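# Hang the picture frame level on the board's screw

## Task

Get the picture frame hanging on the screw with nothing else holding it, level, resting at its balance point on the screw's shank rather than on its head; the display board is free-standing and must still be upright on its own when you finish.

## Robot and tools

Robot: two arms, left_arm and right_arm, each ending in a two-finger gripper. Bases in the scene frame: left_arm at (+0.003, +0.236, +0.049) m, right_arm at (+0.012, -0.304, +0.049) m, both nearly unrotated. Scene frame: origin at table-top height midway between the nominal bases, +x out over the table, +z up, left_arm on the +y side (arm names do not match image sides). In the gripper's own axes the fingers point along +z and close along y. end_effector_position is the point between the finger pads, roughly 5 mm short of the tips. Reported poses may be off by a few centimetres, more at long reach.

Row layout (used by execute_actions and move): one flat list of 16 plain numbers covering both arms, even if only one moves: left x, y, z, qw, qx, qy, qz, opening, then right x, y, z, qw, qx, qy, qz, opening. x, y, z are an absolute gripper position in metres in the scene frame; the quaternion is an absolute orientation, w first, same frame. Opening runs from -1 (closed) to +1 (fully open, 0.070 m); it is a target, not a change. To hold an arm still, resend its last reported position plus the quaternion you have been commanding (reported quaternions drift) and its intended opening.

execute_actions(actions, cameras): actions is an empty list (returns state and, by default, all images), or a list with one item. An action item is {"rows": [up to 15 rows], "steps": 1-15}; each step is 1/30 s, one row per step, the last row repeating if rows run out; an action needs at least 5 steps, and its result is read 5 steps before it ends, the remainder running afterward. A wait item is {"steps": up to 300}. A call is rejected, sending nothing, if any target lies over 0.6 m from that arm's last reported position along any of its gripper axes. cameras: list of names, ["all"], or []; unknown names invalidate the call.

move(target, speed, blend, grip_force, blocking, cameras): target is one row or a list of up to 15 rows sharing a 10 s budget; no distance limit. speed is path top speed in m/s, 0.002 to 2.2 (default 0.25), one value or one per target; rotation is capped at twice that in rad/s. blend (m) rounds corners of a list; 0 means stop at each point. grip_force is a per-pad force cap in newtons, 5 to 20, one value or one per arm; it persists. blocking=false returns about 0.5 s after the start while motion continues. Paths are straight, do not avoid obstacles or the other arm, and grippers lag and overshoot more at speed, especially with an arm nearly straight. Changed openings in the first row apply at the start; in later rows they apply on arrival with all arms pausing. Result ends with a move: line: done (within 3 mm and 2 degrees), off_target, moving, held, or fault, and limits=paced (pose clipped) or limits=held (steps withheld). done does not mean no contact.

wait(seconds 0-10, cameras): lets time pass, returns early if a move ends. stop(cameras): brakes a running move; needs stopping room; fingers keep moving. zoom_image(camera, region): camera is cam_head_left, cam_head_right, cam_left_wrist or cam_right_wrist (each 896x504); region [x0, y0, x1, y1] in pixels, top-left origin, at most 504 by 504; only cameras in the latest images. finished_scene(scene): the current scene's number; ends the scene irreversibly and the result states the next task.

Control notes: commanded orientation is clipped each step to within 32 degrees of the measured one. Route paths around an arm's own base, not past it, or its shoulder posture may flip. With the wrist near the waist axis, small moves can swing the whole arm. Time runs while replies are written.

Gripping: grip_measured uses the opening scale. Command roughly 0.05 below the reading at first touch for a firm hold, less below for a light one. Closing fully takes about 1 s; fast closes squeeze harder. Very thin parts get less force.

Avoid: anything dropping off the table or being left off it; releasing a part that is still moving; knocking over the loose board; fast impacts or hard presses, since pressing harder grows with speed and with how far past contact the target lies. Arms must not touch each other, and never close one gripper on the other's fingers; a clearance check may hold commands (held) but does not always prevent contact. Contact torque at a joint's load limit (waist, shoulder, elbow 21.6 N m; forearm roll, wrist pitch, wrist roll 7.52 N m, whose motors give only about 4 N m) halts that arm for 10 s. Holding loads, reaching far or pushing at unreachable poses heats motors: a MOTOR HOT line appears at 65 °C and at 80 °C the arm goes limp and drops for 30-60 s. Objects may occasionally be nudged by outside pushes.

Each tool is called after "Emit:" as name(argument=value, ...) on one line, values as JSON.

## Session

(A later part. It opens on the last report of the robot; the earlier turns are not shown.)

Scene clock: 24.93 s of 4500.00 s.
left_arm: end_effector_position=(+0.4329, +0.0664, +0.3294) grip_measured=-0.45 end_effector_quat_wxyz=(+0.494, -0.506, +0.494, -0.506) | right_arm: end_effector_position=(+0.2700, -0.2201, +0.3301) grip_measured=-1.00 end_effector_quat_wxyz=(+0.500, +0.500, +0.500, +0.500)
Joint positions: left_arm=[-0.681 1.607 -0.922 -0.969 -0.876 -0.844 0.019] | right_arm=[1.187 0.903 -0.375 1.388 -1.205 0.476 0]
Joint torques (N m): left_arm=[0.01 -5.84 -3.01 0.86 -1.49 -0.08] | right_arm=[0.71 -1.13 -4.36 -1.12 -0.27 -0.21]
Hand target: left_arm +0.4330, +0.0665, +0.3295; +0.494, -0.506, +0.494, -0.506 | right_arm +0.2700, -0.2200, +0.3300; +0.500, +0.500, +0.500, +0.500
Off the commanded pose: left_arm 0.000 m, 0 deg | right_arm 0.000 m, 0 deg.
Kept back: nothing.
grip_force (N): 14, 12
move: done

Emit:
move(target=[0.433,0.0665,0.328,0.4943,-0.5057,0.4943,-0.5057,-0.5,0.27,-0.22,0.33,0.5,0.5,0.5,0.5,-1], speed=0.02)

Emit:
move(target=[0.433,0.0665,0.3265,0.4943,-0.5057,0.4943,-0.5057,-0.5,0.27,-0.22,0.33,0.5,0.5,0.5,0.5,-1], speed=0.02, cameras=["cam_head_left","cam_head_right"])

Emit:
zoom_image(camera="cam_head_left", region=[355, 15, 475, 135])

Emit:
zoom_image(camera="cam_head_right", region=[345, 20, 465, 140])

Scene clock: 25.97 s of 4500.00 s.
left_arm: end_effector_position=(+0.4329, +0.0662, +0.3285) grip_measured=-0.45 end_effector_quat_wxyz=(+0.494, -0.505, +0.494, -0.506) | right_arm: end_effector_position=(+0.2700, -0.2201, +0.3301) grip_measured=-1.00 end_effector_quat_wxyz=(+0.500, +0.500, +0.500, +0.500)
Joint positions: left_arm=[-0.681 1.609 -0.919 -0.964 -0.879 -0.85 0.019] | right_arm=[1.187 0.903 -0.375 1.388 -1.205 0.476 0]
Joint torques (N m): left_arm=[-0.43 -5.89 -2.93 0.88 -1.52 -0.08] | right_arm=[0.73 -1.16 -4.36 -1.13 -0.26 -0.2]
Hand target: left_arm +0.4330, +0.0665, +0.3280; +0.494, -0.506, +0.494, -0.506 | right_arm +0.2700, -0.2200, +0.3300; +0.500, +0.500, +0.500, +0.500
Off the commanded pose: left_arm 0.001 m, 0 deg | right_arm 0.000 m, 0 deg.
Kept back: nothing.
grip_force (N): 14, 12
move: done

Scene clock: 26.67 s of 4500.00 s.
left_arm: end_effector_position=(+0.4330, +0.0662, +0.3265) grip_measured=-0.45 end_effector_quat_wxyz=(+0.494, -0.506, +0.494, -0.506) | right_arm: end_effector_position=(+0.2700, -0.2201, +0.3301) grip_measured=-1.00 end_effector_quat_wxyz=(+0.500, +0.500, +0.500, +0.500)
Joint positions: left_arm=[-0.681 1.612 -0.915 -0.96 -0.883 -0.857 0.019] | right_arm=[1.187 0.903 -0.375 1.388 -1.205 0.476 0]
Joint torques (N m): left_arm=[-0.37 -5.89 -2.82 0.83 -1.57 -0.04] | right_arm=[0.7 -1.14 -4.35 -1.11 -0.27 -0.21]
Hand target: left_arm +0.4330, +0.0665, +0.3265; +0.494, -0.506, +0.494, -0.506 | right_arm +0.2700, -0.2200, +0.3300; +0.500, +0.500, +0.500, +0.500
Off the commanded pose: left_arm 0.000 m, 0 deg | right_arm 0.000 m, 0 deg.
Kept back: nothing.
grip_force (N): 14, 12
move: done
Images, in order (width x height): cam_head_left 896x504, cam_head_right 896x504.

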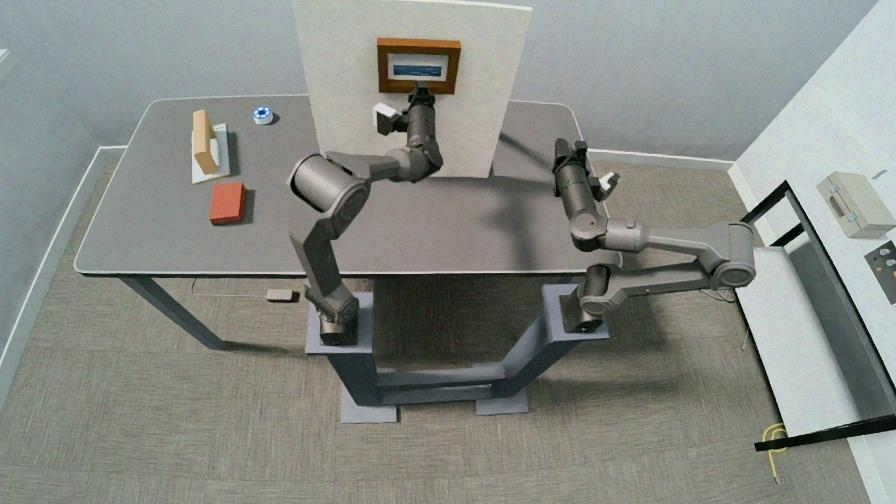

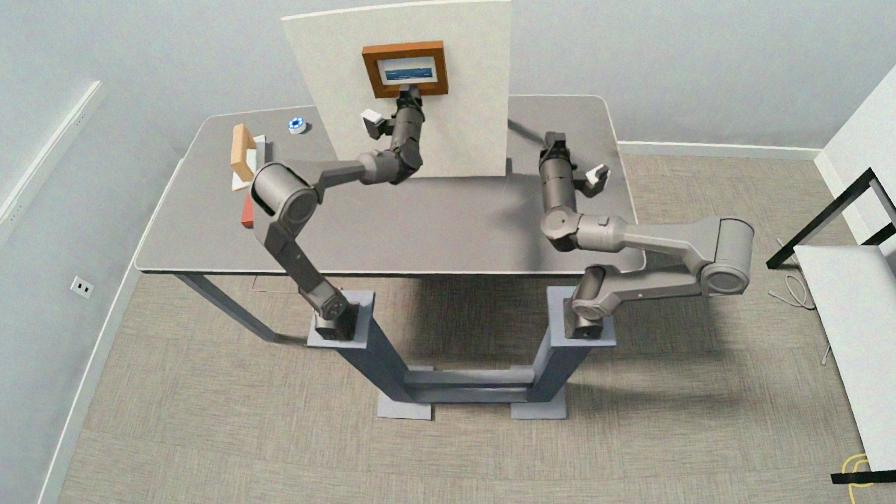

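Scaled by 4.200 from the camera's 896x504 image, which has a finer 1280x720 frame.

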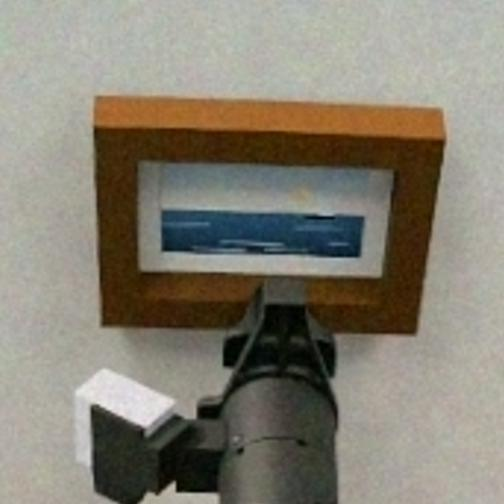

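Scaled by 4.200 from the camera's 896x504 image, which has a finer 1280x720 frame.

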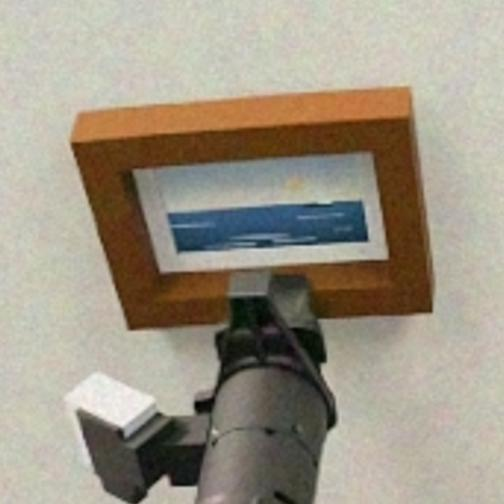

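Emit:
move(target=[0.433,0.0665,0.325,0.4943,-0.5057,0.4943,-0.5057,-0.5,0.27,-0.22,0.33,0.5,0.5,0.5,0.5,-1], speed=0.02)

Emit:
move(target=[0.433,0.0665,0.3235,0.4943,-0.5057,0.4943,-0.5057,-0.5,0.27,-0.22,0.33,0.5,0.5,0.5,0.5,-1], speed=0.02)

Emit:
move(target=[0.433,0.0665,0.322,0.4943,-0.5057,0.4943,-0.5057,-0.5,0.27,-0.22,0.33,0.5,0.5,0.5,0.5,-1], speed=0.02, cameras=["cam_head_left","cam_head_right","cam_left_wrist"])

Emit:
zoom_image(camera="cam_head_left", region=[355, 15, 475, 135])

Emit:
zoom_image(camera="cam_head_right", region=[345, 20, 465, 140])

Scene clock: 27.77 s of 4500.00 s.
left_arm: end_effector_position=(+0.4328, +0.0664, +0.3252) grip_measured=-0.45 end_effector_quat_wxyz=(+0.494, -0.506, +0.494, -0.506) | right_arm: end_effector_position=(+0.2700, -0.2201, +0.3301) grip_measured=-1.00 end_effector_quat_wxyz=(+0.500, +0.500, +0.500, +0.500)
Joint positions: left_arm=[-0.681 1.614 -0.912 -0.956 -0.887 -0.863 0.019] | right_arm=[1.187 0.903 -0.375 1.388 -1.205 0.476 0]
Joint torques (N m): left_arm=[-0.25 -5.98 -2.74 0.87 -1.59 -0.06] | right_arm=[0.68 -1.16 -4.34 -1.12 -0.27 -0.21]
Hand target: left_arm +0.4330, +0.0665, +0.3250; +0.494, -0.506, +0.494, -0.506 | right_arm +0.2700, -0.2200, +0.3300; +0.500, +0.500, +0.500, +0.500
Off the commanded pose: left_arm 0.000 m, 0 deg | right_arm 0.000 m, 0 deg.
Kept back: nothing.
grip_force (N): 14, 12
move: done

Scene clock: 28.47 s of 4500.00 s.
left_arm: end_effector_position=(+0.4330, +0.0662, +0.3237) grip_measured=-0.45 end_effector_quat_wxyz=(+0.494, -0.506, +0.494, -0.506) | right_arm: end_effector_position=(+0.2700, -0.2201, +0.3301) grip_measured=-1.00 end_effector_quat_wxyz=(+0.500, +0.500, +0.500, +0.500)
Joint positions: left_arm=[-0.681 1.618 -0.909 -0.952 -0.891 -0.871 0.019] | right_arm=[1.187 0.903 -0.375 1.388 -1.205 0.476 0]
Joint torques (N m): left_arm=[-0.65 -6.2 -2.85 0.9 -1.64 -0.04] | right_arm=[0.69 -1.11 -4.36 -1.11 -0.27 -0.2]
Hand target: left_arm +0.4330, +0.0665, +0.3235; +0.494, -0.506, +0.494, -0.506 | right_arm +0.2700, -0.2200, +0.3300; +0.500, +0.500, +0.500, +0.500
Off the commanded pose: left_arm 0.000 m, 0 deg | right_arm 0.000 m, 0 deg.
Kept back: nothing.
grip_force (N): 14, 12
move: done

Scene clock: 29.17 s of 4500.00 s.
left_arm: end_effector_position=(+0.4329, +0.0664, +0.3229) grip_measured=-0.45 end_effector_quat_wxyz=(+0.494, -0.505, +0.494, -0.506) | right_arm: end_effector_position=(+0.2700, -0.2201, +0.3301) grip_measured=-1.00 end_effector_quat_wxyz=(+0.500, +0.500, +0.500, +0.500)
Joint positions: left_arm=[-0.681 1.62 -0.906 -0.948 -0.894 -0.876 0.019] | right_arm=[1.187 0.903 -0.375 1.388 -1.205 0.476 0]
Joint torques (N m): left_arm=[-0.39 -5.85 -2.39 0.61 -1.46 -0.12] | right_arm=[0.7 -1.08 -4.34 -1.11 -0.27 -0.21]
Hand target: left_arm +0.4330, +0.0665, +0.3220; +0.494, -0.506, +0.494, -0.506 | right_arm +0.2700, -0.2200, +0.3300; +0.500, +0.500, +0.500, +0.500
Off the commanded pose: left_arm 0.001 m, 0 deg | right_arm 0.000 m, 0 deg.
Kept back: nothing.
grip_force (N): 14, 12
move: done
camera_calibration:
cam_left_wrist: T_world_to_cam=[[0.0216628, 0.0124257, 0.999688, -0.329386], [-0.560291, -0.827992, 0.0224329, 0.29082], [0.828013, -0.560602, -0.0109747, -0.195953], [0, 0, 0, 1]] pos_world=[0.33233, 0.135038, 0.320609]
Images, in order (width x height): cam_head_left 896x504, cam_head_right 896x504, cam_left_wrist 896x504.

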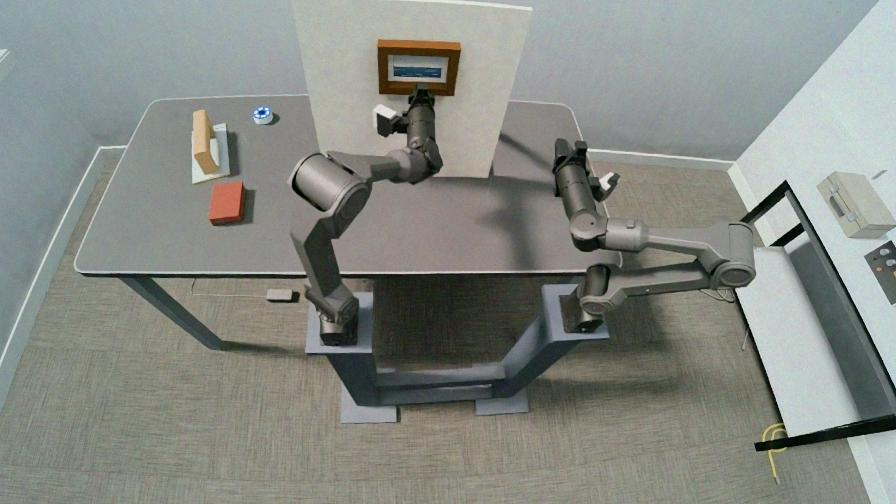

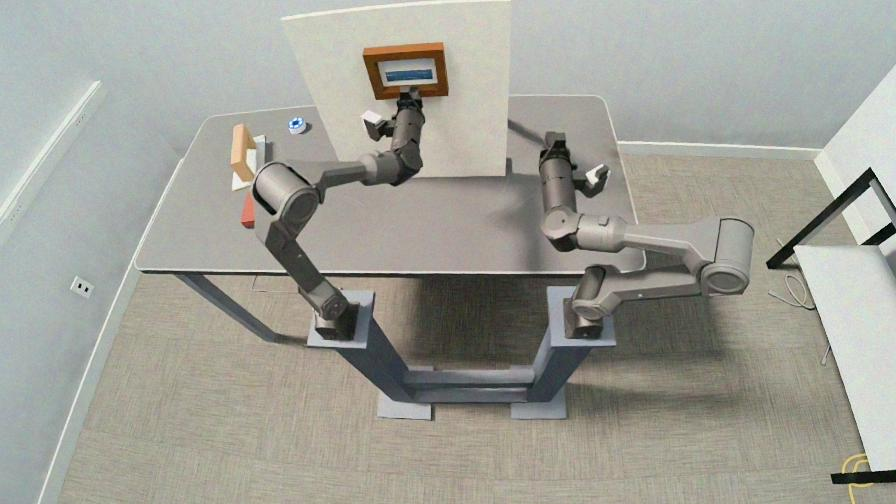

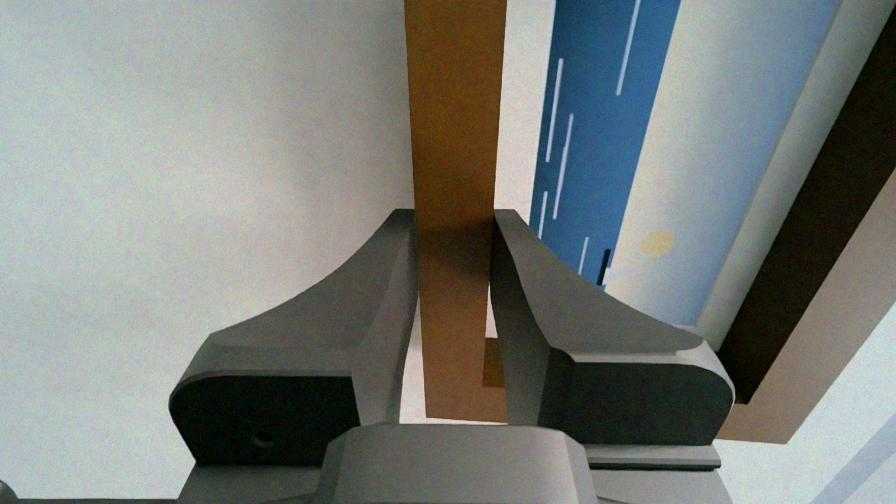

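Scaled by 4.200 from the camera's 896x504 image, which has a finer 1280x720 frame.

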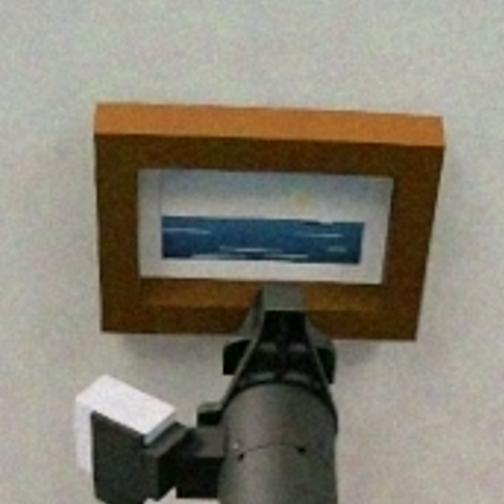

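Scaled by 4.200 from the camera's 896x504 image, which has a finer 1280x720 frame.

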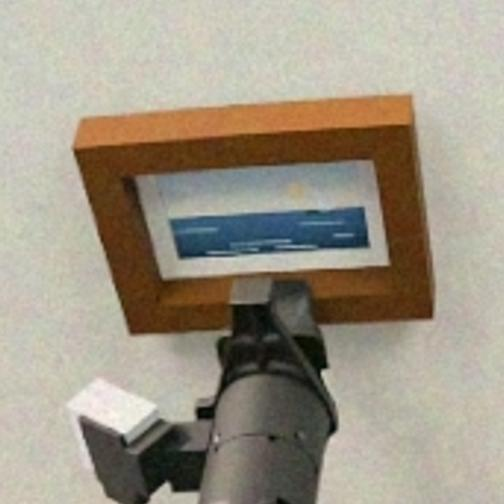

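Emit:
move(target=[0.433,0.0665,0.3208,0.4943,-0.5057,0.4943,-0.5057,-0.5,0.27,-0.22,0.33,0.5,0.5,0.5,0.5,-1], speed=0.02)

Scene clock: 30.53 s of 4500.00 s.
left_arm: end_effector_position=(+0.4328, +0.0663, +0.3219) grip_measured=-0.45 end_effector_quat_wxyz=(+0.495, -0.505, +0.494, -0.507) | right_arm: end_effector_position=(+0.2700, -0.2201, +0.3301) grip_measured=-1.00 end_effector_quat_wxyz=(+0.500, +0.500, +0.500, +0.500)
Joint positions: left_arm=[-0.681 1.621 -0.903 -0.944 -0.897 -0.882 0.019] | right_arm=[1.187 0.903 -0.375 1.388 -1.205 0.476 0]
Joint torques (N m): left_arm=[0.19 -4.59 -1.05 0.1 -0.92 -0.24] | right_arm=[0.7 -1.11 -4.33 -1.11 -0.27 -0.2]
Hand target: left_arm +0.4330, +0.0665, +0.3208; +0.494, -0.506, +0.494, -0.506 | right_arm +0.2700, -0.2200, +0.3300; +0.500, +0.500, +0.500, +0.500
Off the commanded pose: left_arm 0.001 m, 0 deg | right_arm 0.000 m, 0 deg.
Kept back: nothing.
grip_force (N): 14, 12
move: done

Emit:
move(target=[[0.433,0.0665,0.3212,0.4943,-0.5057,0.4943,-0.5057,-0.4,0.27,-0.22,0.33,0.5,0.5,0.5,0.5,-1],[0.433,0.0665,0.3212,0.4943,-0.5057,0.4943,-0.5057,0.05,0.27,-0.22,0.33,0.5,0.5,0.5,0.5,-1]], speed=0.02, cameras=["cam_head_left","cam_head_right","cam_left_wrist"])

Emit:
zoom_image(camera="cam_head_left", region=[355, 15, 475, 135])

Emit:
zoom_image(camera="cam_head_right", region=[345, 20, 465, 140])

Scene clock: 32.07 s of 4500.00 s.
left_arm: end_effector_position=(+0.4329, +0.0662, +0.3205) grip_measured=+0.05 end_effector_quat_wxyz=(+0.494, -0.506, +0.495, -0.505) | right_arm: end_effector_position=(+0.2700, -0.2201, +0.3301) grip_measured=-1.00 end_effector_quat_wxyz=(+0.500, +0.500, +0.500, +0.500)
Joint positions: left_arm=[-0.681 1.623 -0.902 -0.946 -0.895 -0.881 0.037] | right_arm=[1.187 0.903 -0.375 1.388 -1.205 0.476 0]
Joint torques (N m): left_arm=[-0.35 -6.22 -2.94 0.66 -1.21 0.11] | right_arm=[0.75 -1.14 -4.38 -1.1 -0.27 -0.2]
Hand target: left_arm +0.4330, +0.0665, +0.3212; +0.494, -0.506, +0.494, -0.506 | right_arm +0.2700, -0.2200, +0.3300; +0.500, +0.500, +0.500, +0.500
Off the commanded pose: left_arm 0.001 m, 0 deg | right_arm 0.000 m, 0 deg.
Kept back: nothing.
grip_force (N): 14, 12
move: done
camera_calibration:
cam_left_wrist: T_world_to_cam=[[0.0252835, 0.0114823, 0.999614, -0.328539], [-0.560622, -0.827733, 0.0236879, 0.29051], [0.827686, -0.561004, -0.0144908, -0.194828], [0, 0, 0, 1]] pos_world=[0.332429, 0.134938, 0.318707]
Images, in order (width x height): cam_head_left 896x504, cam_head_right 896x504, cam_left_wrist 896x504.

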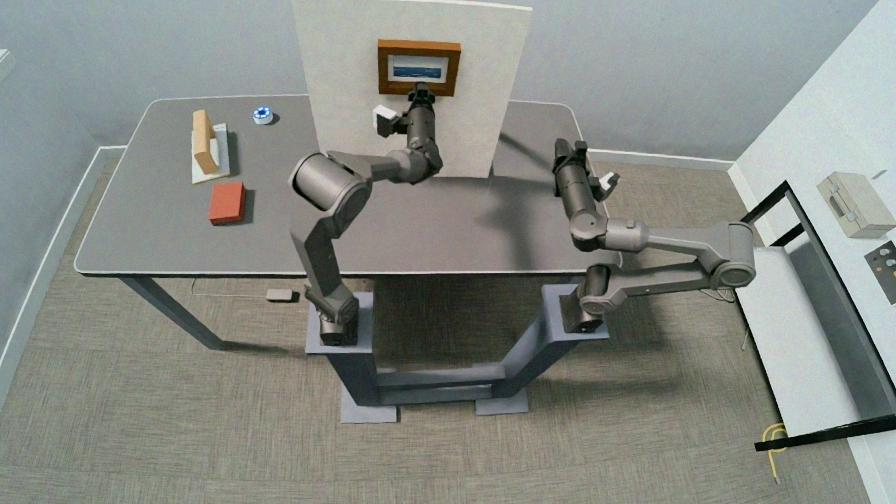

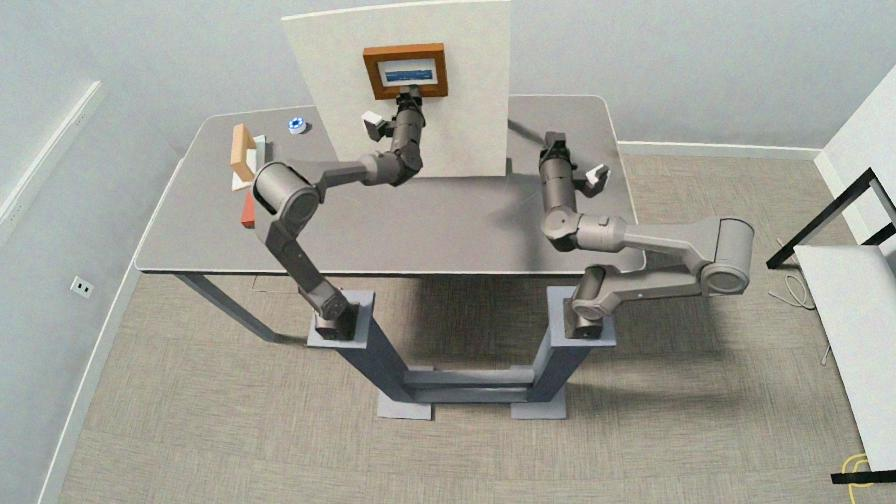

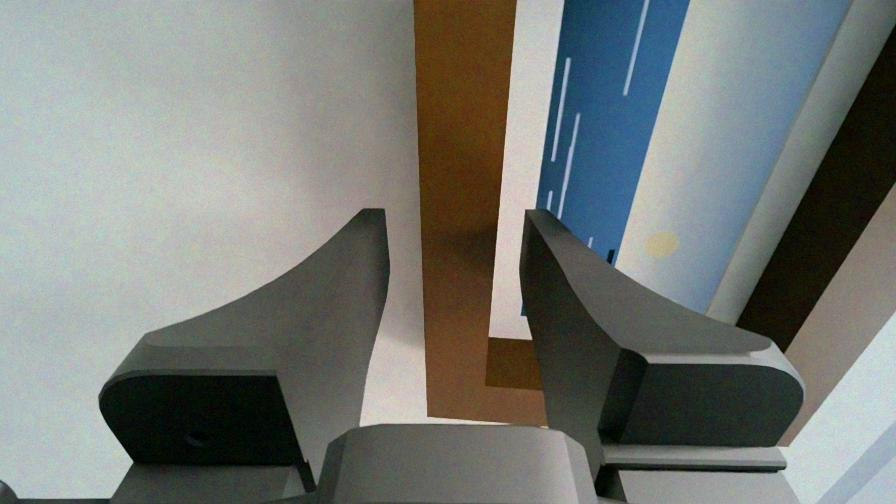

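Scaled by 4.200 from the camera's 896x504 image, which has a finer 1280x720 frame.

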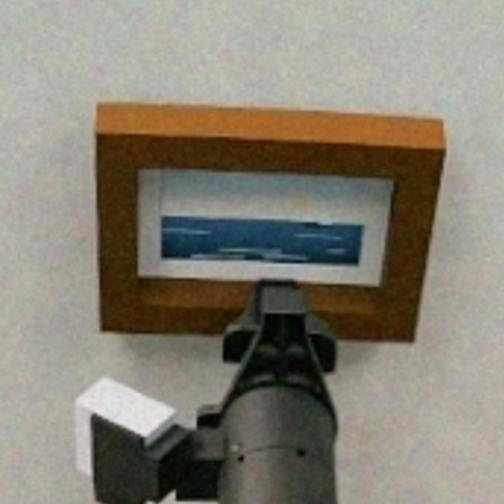

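Scaled by 4.200 from the camera's 896x504 image, which has a finer 1280x720 frame.

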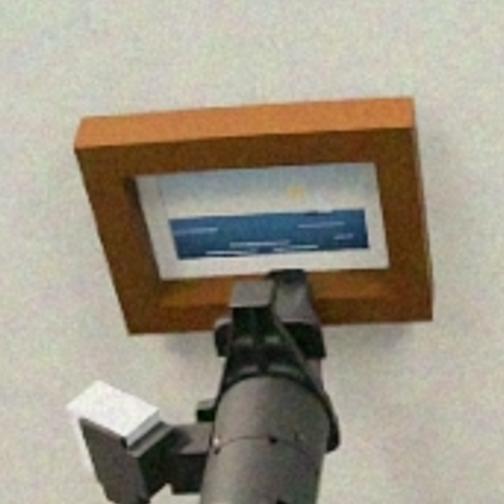

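Emit:
move(target=[[0.365,0.0665,0.321,0.4943,-0.5057,0.4943,-0.5057,0.05,0.34,-0.14,0.333,0.5,0.5,0.5,0.5,-1],[0.36,0.20,0.336,0.707,0,0.707,0,-1,0.38,-0.075,0.333,0.5,0.5,0.5,0.5,-1],[0.437,0.18,0.336,0.707,0,0.707,0,-1,0.437,-0.06,0.333,0.5,0.5,0.5,0.5,-1]], speed=[0.12,0.35,0.15], blend=[0.01,0.02,0], cameras=["cam_head_left","cam_head_right","cam_left_wrist","cam_right_wrist"])

Emit:
zoom_image(camera="cam_head_left", region=[355, 15, 475, 135])

Emit:
zoom_image(camera="cam_head_right", region=[345, 20, 465, 140])

Scene clock: 37.90 s of 4500.00 s.
left_arm: end_effector_position=(+0.4377, +0.1797, +0.3356) grip_measured=-1.00 end_effector_quat_wxyz=(+0.707, +0.000, +0.707, +0.000) | right_arm: end_effector_position=(+0.4375, -0.0599, +0.3330) grip_measured=-1.00 end_effector_quat_wxyz=(+0.500, +0.500, +0.500, +0.500)
Joint positions: left_arm=[-0.255 1.431 -0.756 -0.449 -0.636 0.37 0] | right_arm=[0.899 1.76 -1.139 1.17 -0.987 0.657 0]
Joint torques (N m): left_arm=[0.6 -6.17 -2.75 0.24 -1.15 -0.1] | right_arm=[0.68 -7.96 -3.42 -0.77 -0.63 -0.19]
Hand target: left_arm +0.4370, +0.1800, +0.3360; +0.707, +0.000, +0.707, +0.000 | right_arm +0.4370, -0.0600, +0.3330; +0.500, +0.500, +0.500, +0.500
Off the commanded pose: left_arm 0.001 m, 0 deg | right_arm 0.001 m, 0 deg.
Kept back: nothing.
grip_force (N): 14, 12
move: done; blend cut to 0 m at target 2
camera_calibration:
cam_left_wrist: T_world_to_cam=[[0.023114, -0.999664, -0.0117483, 0.177008], [-0.560817, -0.00323705, -0.827934, 0.524503], [0.827617, 0.0257255, -0.560703, -0.0568755], [0, 0, 0, 1]] pos_world=[0.33713, 0.18011, 0.404443]
cam_right_wrist: T_world_to_cam=[[-0.00995265, 0.0398662, -0.999155, 0.340133], [-0.610154, 0.791387, 0.0376541, 0.295501], [0.79222, 0.610014, 0.0164481, -0.197233], [0, 0, 0, 1]] pos_world=[0.339938, -0.127101, 0.331963]

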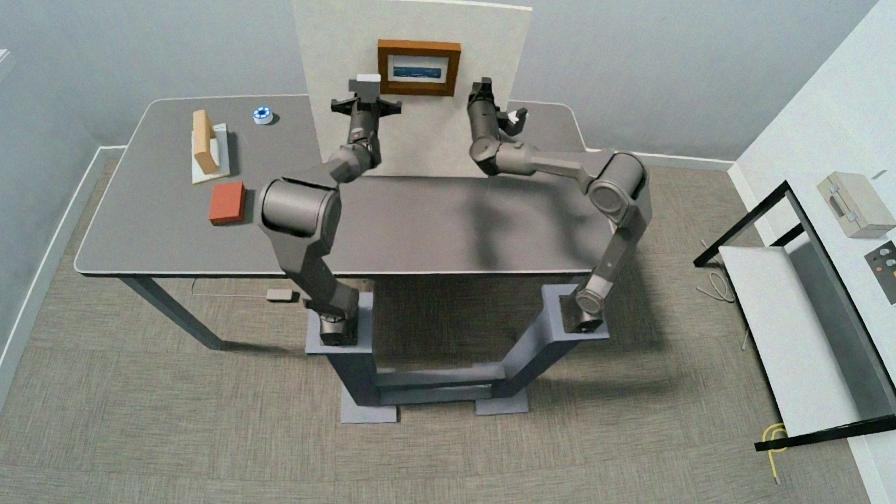

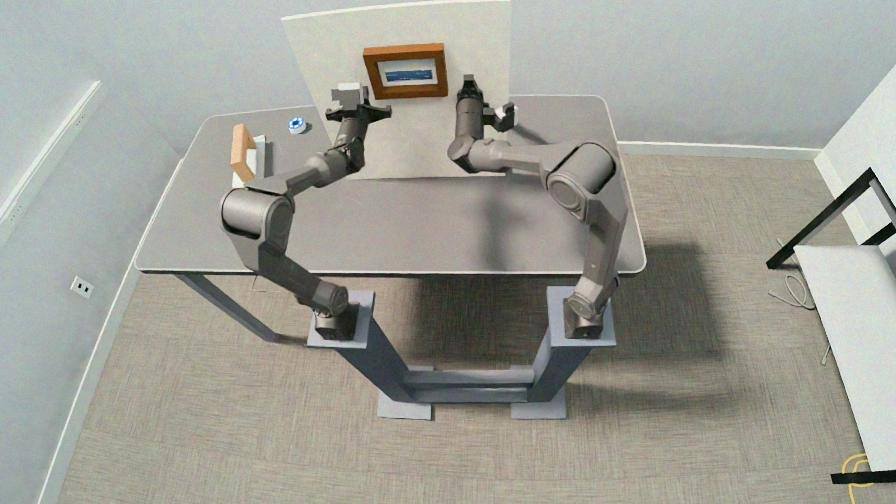

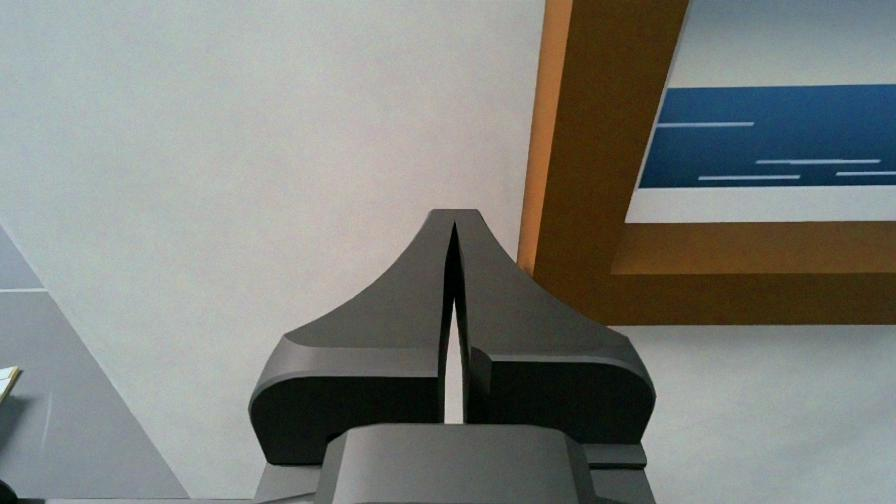

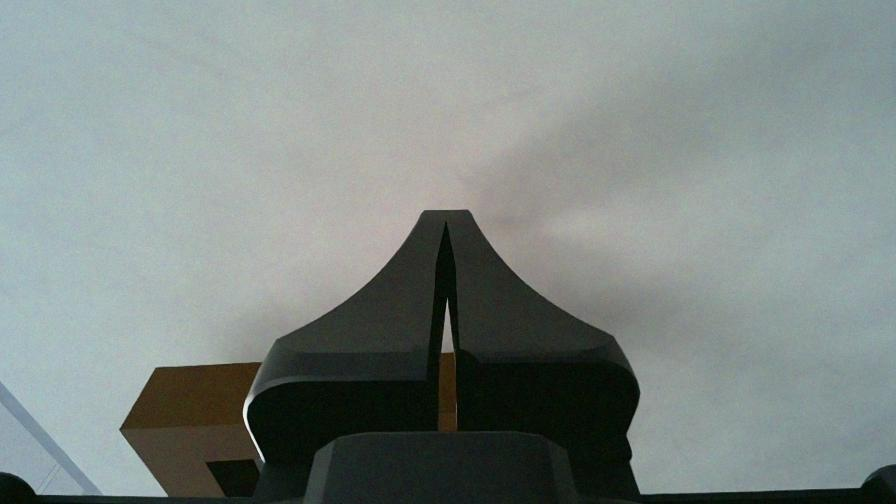

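Scaled by 4.200 from the camera's 896x504 image, which has a finer 1280x720 frame.

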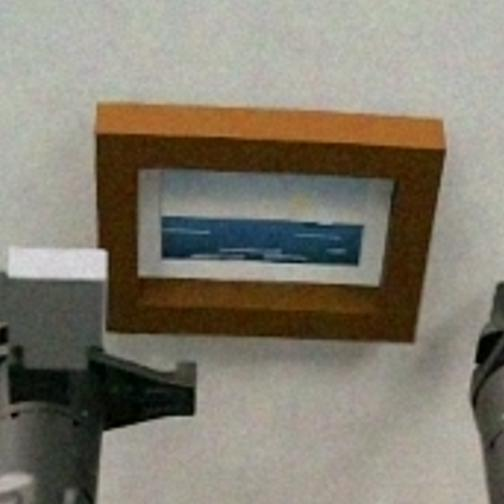

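Scaled by 4.200 from the camera's 896x504 image, which has a finer 1280x720 frame.

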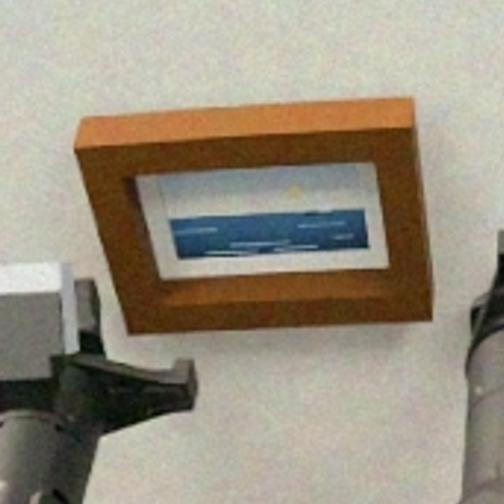

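Emit:
move(target=[[0.437,0.150,0.336,0.707,0,0.707,0,-1,0.437,-0.06,0.333,0.5,0.5,0.5,0.5,-1],[0.437,0.185,0.336,0.707,0,0.707,0,-1,0.437,-0.06,0.333,0.5,0.5,0.5,0.5,-1]], speed=0.04, cameras=["cam_left_wrist", "cam_head_left"])

Emit:
zoom_image(camera="cam_left_wrist", region=[500, 200, 896, 400])

Emit:
zoom_image(camera="cam_head_left", region=[355, 15, 475, 135])

Scene clock: 41.67 s of 4500.00 s.
left_arm: end_effector_position=(+0.4371, +0.1852, +0.3363) grip_measured=-1.00 end_effector_quat_wxyz=(+0.707, +0.000, +0.707, +0.000) | right_arm: end_effector_position=(+0.4371, -0.0599, +0.3329) grip_measured=-1.00 end_effector_quat_wxyz=(+0.500, +0.500, +0.500, +0.500)
Joint positions: left_arm=[-0.232 1.424 -0.75 -0.412 -0.628 0.34 0] | right_arm=[0.9 1.759 -1.137 1.17 -0.988 0.656 0]
Joint torques (N m): left_arm=[-0.72 -5.73 -2.56 0.02 -1.21 -0.02] | right_arm=[0.72 -7.88 -3.41 -0.75 -0.62 -0.21]
Hand target: left_arm +0.4370, +0.1850, +0.3360; +0.707, +0.000, +0.707, +0.000 | right_arm +0.4370, -0.0600, +0.3330; +0.500, +0.500, +0.500, +0.500
Off the commanded pose: left_arm 0.000 m, 0 deg | right_arm 0.000 m, 0 deg.
Kept back: nothing.
grip_force (N): 14, 12
move: done
camera_calibration:
cam_left_wrist: T_world_to_cam=[[0.0236538, -0.999664, -0.0106088, 0.181984], [-0.559377, -0.0044392, -0.828902, 0.524591], [0.828576, 0.025541, -0.559294, -0.0570756], [0, 0, 0, 1]] pos_world=[0.336431, 0.185709, 0.404843]
Images, in order (width x height): cam_head_left 896x504, cam_left_wrist 896x504.

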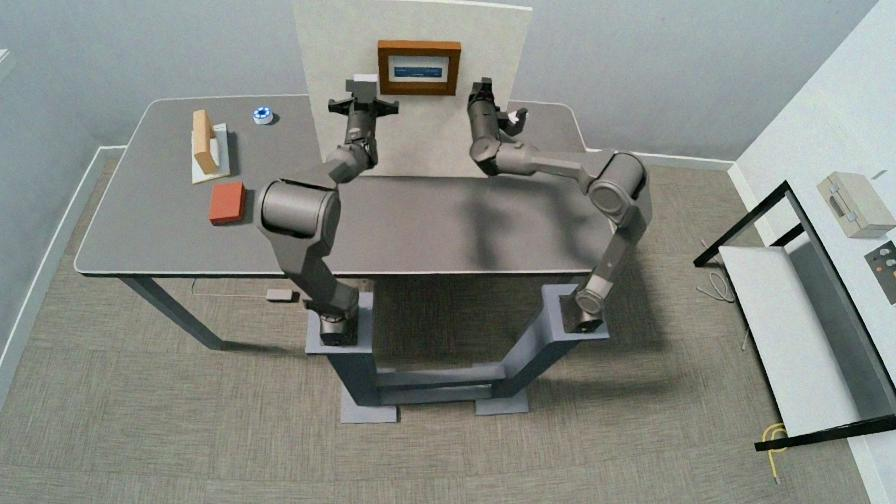

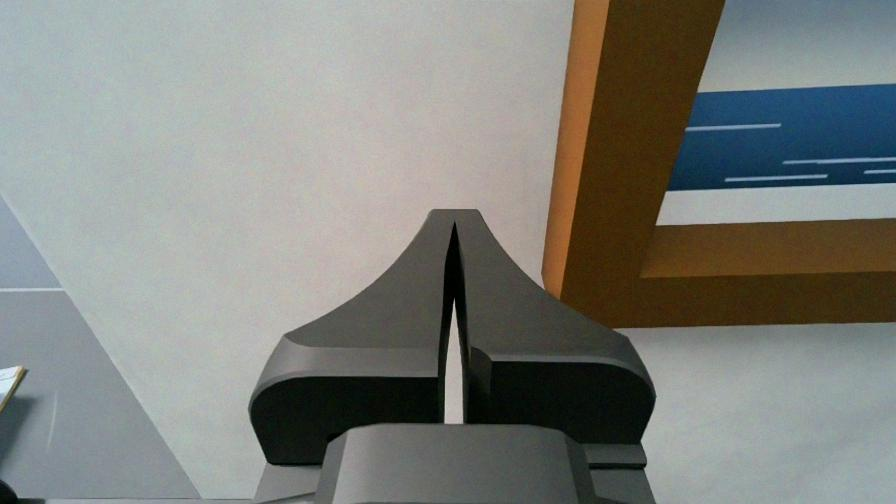

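Scaled by 1.273 from the camera's 896x504 image, which has a finer 1280x720 frame.

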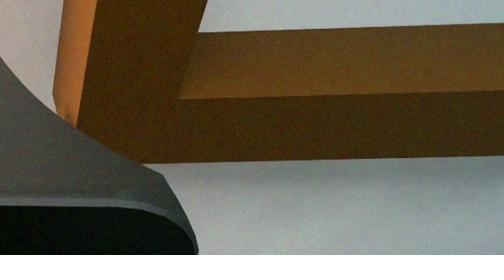

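Scaled by 4.200 from the camera's 896x504 image, which has a finer 1280x720 frame.

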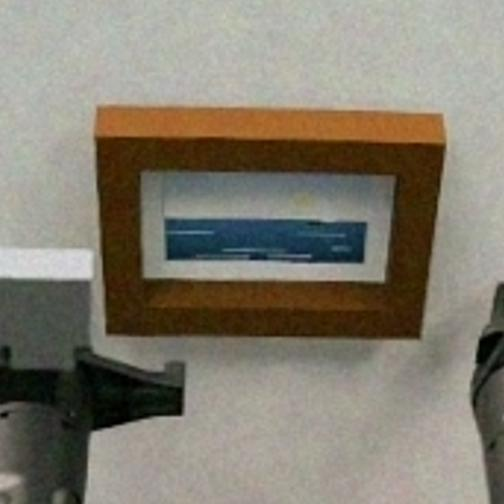

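Emit:
move(target=[0.437,0.19,0.336,0.707,0,0.707,0,-1,0.437,-0.022,0.333,0.5,0.5,0.5,0.5,-1], speed=0.05, cameras=["cam_left_wrist"])

Emit:
zoom_image(camera="cam_left_wrist", region=[500, 200, 896, 400])

Scene clock: 42.97 s of 4500.00 s.
left_arm: end_effector_position=(+0.4371, +0.1899, +0.3363) grip_measured=-1.00 end_effector_quat_wxyz=(+0.707, +0.000, +0.707, +0.000) | right_arm: end_effector_position=(+0.4370, -0.0217, +0.3329) grip_measured=-1.00 end_effector_quat_wxyz=(+0.500, +0.500, +0.500, +0.500)
Joint positions: left_arm=[-0.211 1.42 -0.747 -0.377 -0.621 0.311 0] | right_arm=[0.971 1.856 -1.278 1.244 -1.029 0.582 0]
Joint torques (N m): left_arm=[0.26 -5.94 -2.25 0.18 -1.17 -0.12] | right_arm=[-0.4 -8.09 -3.62 -1.03 -0.5 0.07]
Hand target: left_arm +0.4370, +0.1900, +0.3360; +0.707, +0.000, +0.707, +0.000 | right_arm +0.4370, -0.0220, +0.3330; +0.500, +0.500, +0.500, +0.500
Off the commanded pose: left_arm 0.000 m, 0 deg | right_arm 0.000 m, 0 deg.
Kept back: nothing.
grip_force (N): 14, 12
move: done
camera_calibration:
cam_left_wrist: T_world_to_cam=[[0.0230937, -0.999672, -0.0110621, 0.186957], [-0.559156, -0.00374312, -0.829054, 0.52455], [0.828741, 0.0253313, -0.559059, -0.0572482], [0, 0, 0, 1]] pos_world=[0.336431, 0.190309, 0.404943]
Images, in order (width x height): cam_left_wrist 896x504.

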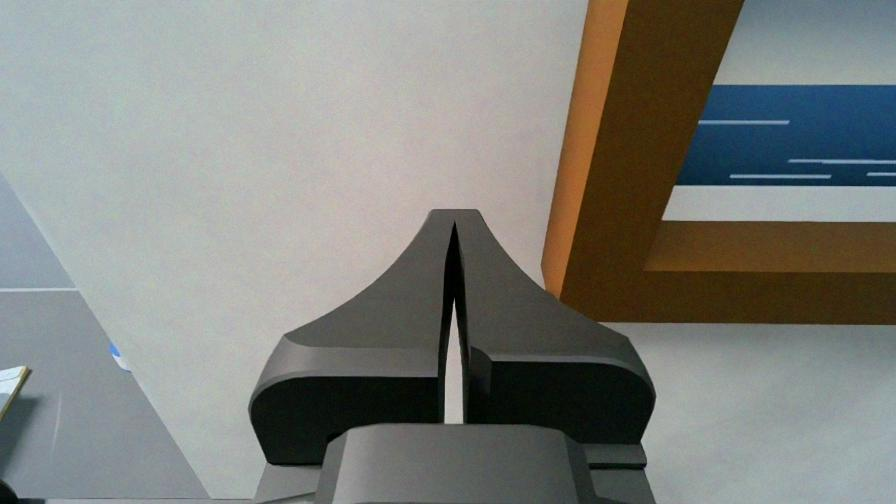

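Scaled by 1.273 from the camera's 896x504 image, which has a finer 1280x720 frame.

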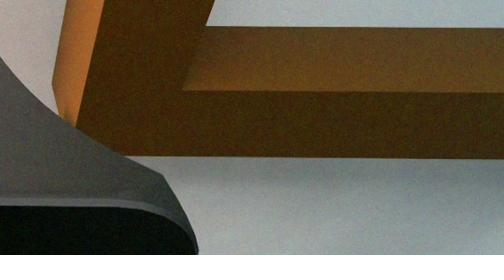

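Emit:
move(target=[[0.437,0.195,0.336,0.707,0,0.707,0,-1,0.437,-0.010,0.333,0.5,0.5,0.5,0.5,-1],[0.437,0.195,0.336,0.707,0,0.707,0,-1,0.437,-0.045,0.333,0.5,0.5,0.5,0.5,-1]], speed=0.04, cameras=["cam_left_wrist","cam_head_left"])

Emit:
zoom_image(camera="cam_left_wrist", region=[500, 200, 896, 400])

Emit:
zoom_image(camera="cam_head_left", region=[355, 15, 475, 135])

Scene clock: 44.93 s of 4500.00 s.
left_arm: end_effector_position=(+0.4370, +0.1950, +0.3362) grip_measured=-1.00 end_effector_quat_wxyz=(+0.707, +0.000, +0.707, +0.000) | right_arm: end_effector_position=(+0.4370, -0.0454, +0.3330) grip_measured=-1.00 end_effector_quat_wxyz=(+0.500, +0.500, +0.500, +0.500)
Joint positions: left_arm=[-0.188 1.416 -0.743 -0.339 -0.614 0.281 0] | right_arm=[0.929 1.795 -1.189 1.2 -1.005 0.628 0]
Joint torques (N m): left_arm=[-0.61 -5.79 -2.36 -0.05 -1.24 0.04] | right_arm=[0.66 -7.16 -4.19 -0.86 -0.4 -0.06]
Hand target: left_arm +0.4370, +0.1950, +0.3360; +0.707, +0.000, +0.707, +0.000 | right_arm +0.4370, -0.0450, +0.3330; +0.500, +0.500, +0.500, +0.500
Off the commanded pose: left_arm 0.000 m, 0 deg | right_arm 0.000 m, 0 deg.
Kept back: nothing.
grip_force (N): 14, 12
move: done
camera_calibration:
cam_left_wrist: T_world_to_cam=[[0.0232518, -0.999667, -0.0111888, 0.192051], [-0.559569, -0.00373921, -0.828775, 0.524511], [0.828457, 0.0255314, -0.55947, -0.0572103], [0, 0, 0, 1]] pos_world=[0.336431, 0.195409, 0.404843]
Images, in order (width x height): cam_head_left 896x504, cam_left_wrist 896x504.

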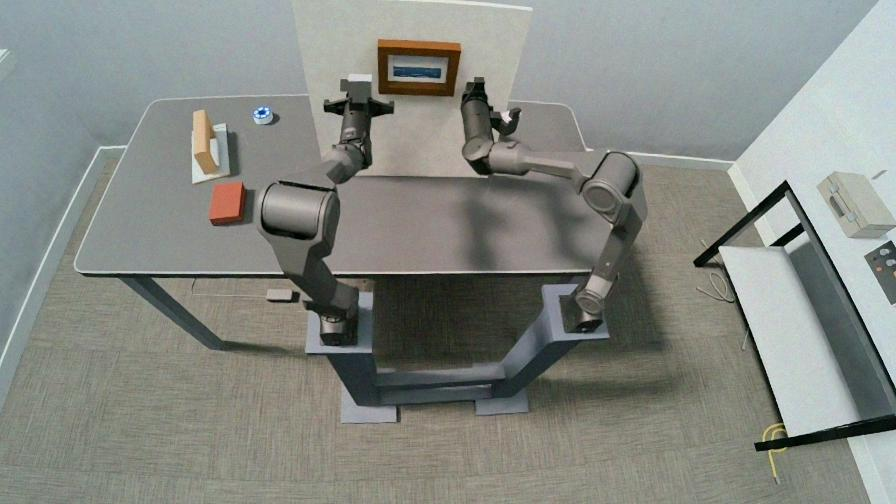

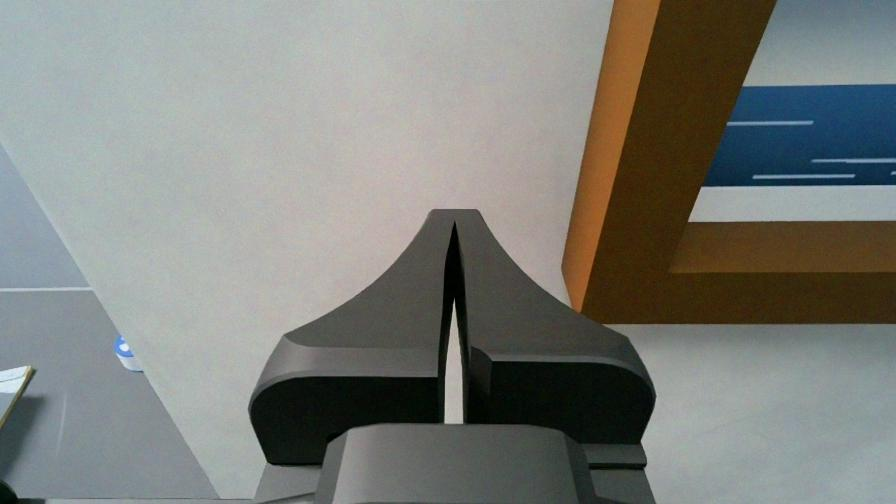

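Scaled by 1.273 from the camera's 896x504 image, which has a finer 1280x720 frame.

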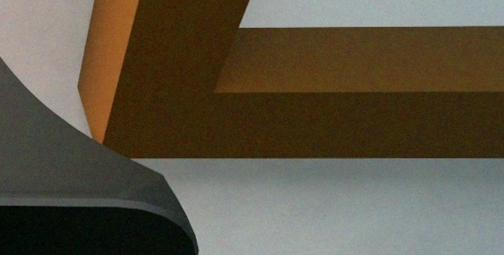

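Scaled by 4.200 from the camera's 896x504 image, which has a finer 1280x720 frame.

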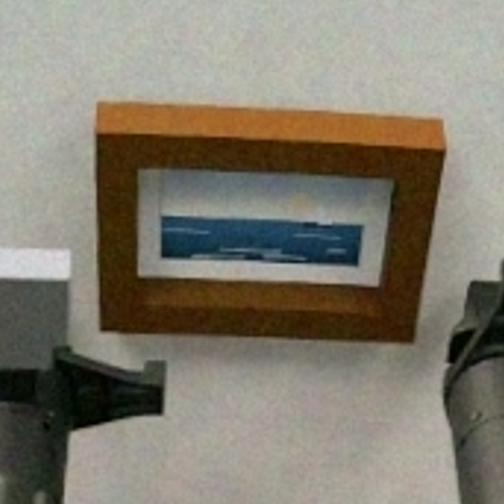

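Emit:
move(target=[[0.437,0.1635,0.336,0.707,0,0.707,0,-1,0.437,-0.06,0.333,0.5,0.5,0.5,0.5,-1]], speed=[0.04], cameras=["cam_left_wrist"])

Emit:
zoom_image(camera="cam_left_wrist", region=[500, 200, 896, 400])

Scene clock: 46.93 s of 4500.00 s.
left_arm: end_effector_position=(+0.4369, +0.1633, +0.3357) grip_measured=-1.00 end_effector_quat_wxyz=(+0.707, +0.000, +0.707, +0.000) | right_arm: end_effector_position=(+0.4370, -0.0601, +0.3329) grip_measured=-1.00 end_effector_quat_wxyz=(+0.500, +0.500, +0.500, +0.500)
Joint positions: left_arm=[-0.327 1.445 -0.771 -0.557 -0.664 0.457 0] | right_arm=[0.9 1.759 -1.137 1.17 -0.987 0.656 0]
Joint torques (N m): left_arm=[0.3 -4.6 -3.35 0.4 -1.32 -0.17] | right_arm=[0.18 -7.37 -3.76 -0.89 -0.41 0.06]
Hand target: left_arm +0.4370, +0.1635, +0.3360; +0.707, +0.000, +0.707, +0.000 | right_arm +0.4370, -0.0600, +0.3330; +0.500, +0.500, +0.500, +0.500
Off the commanded pose: left_arm 0.000 m, 0 deg | right_arm 0.000 m, 0 deg.
Kept back: nothing.
grip_force (N): 14, 12
move: done
camera_calibration:
cam_left_wrist: T_world_to_cam=[[0.0229762, -0.999667, -0.0117699, 0.160688], [-0.560703, -0.00313825, -0.828011, 0.523978], [0.827698, 0.0256239, -0.560588, -0.0558487], [0, 0, 0, 1]] pos_world=[0.33633, 0.16371, 0.404443]
Images, in order (width x height): cam_left_wrist 896x504.

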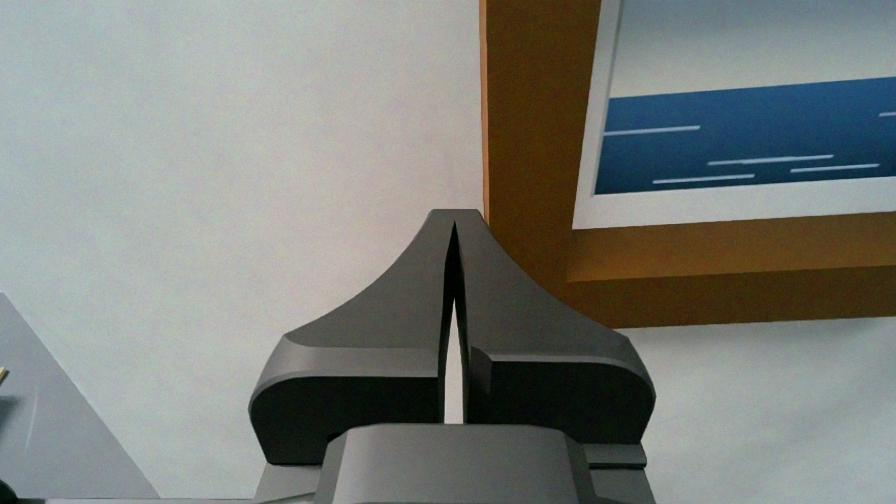

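Scaled by 1.273 from the camera's 896x504 image, which has a finer 1280x720 frame.

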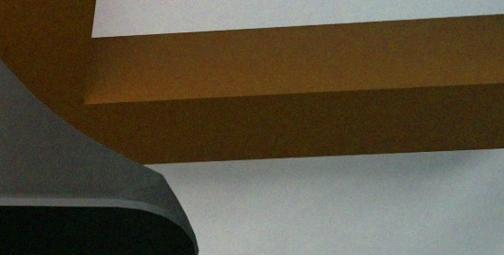

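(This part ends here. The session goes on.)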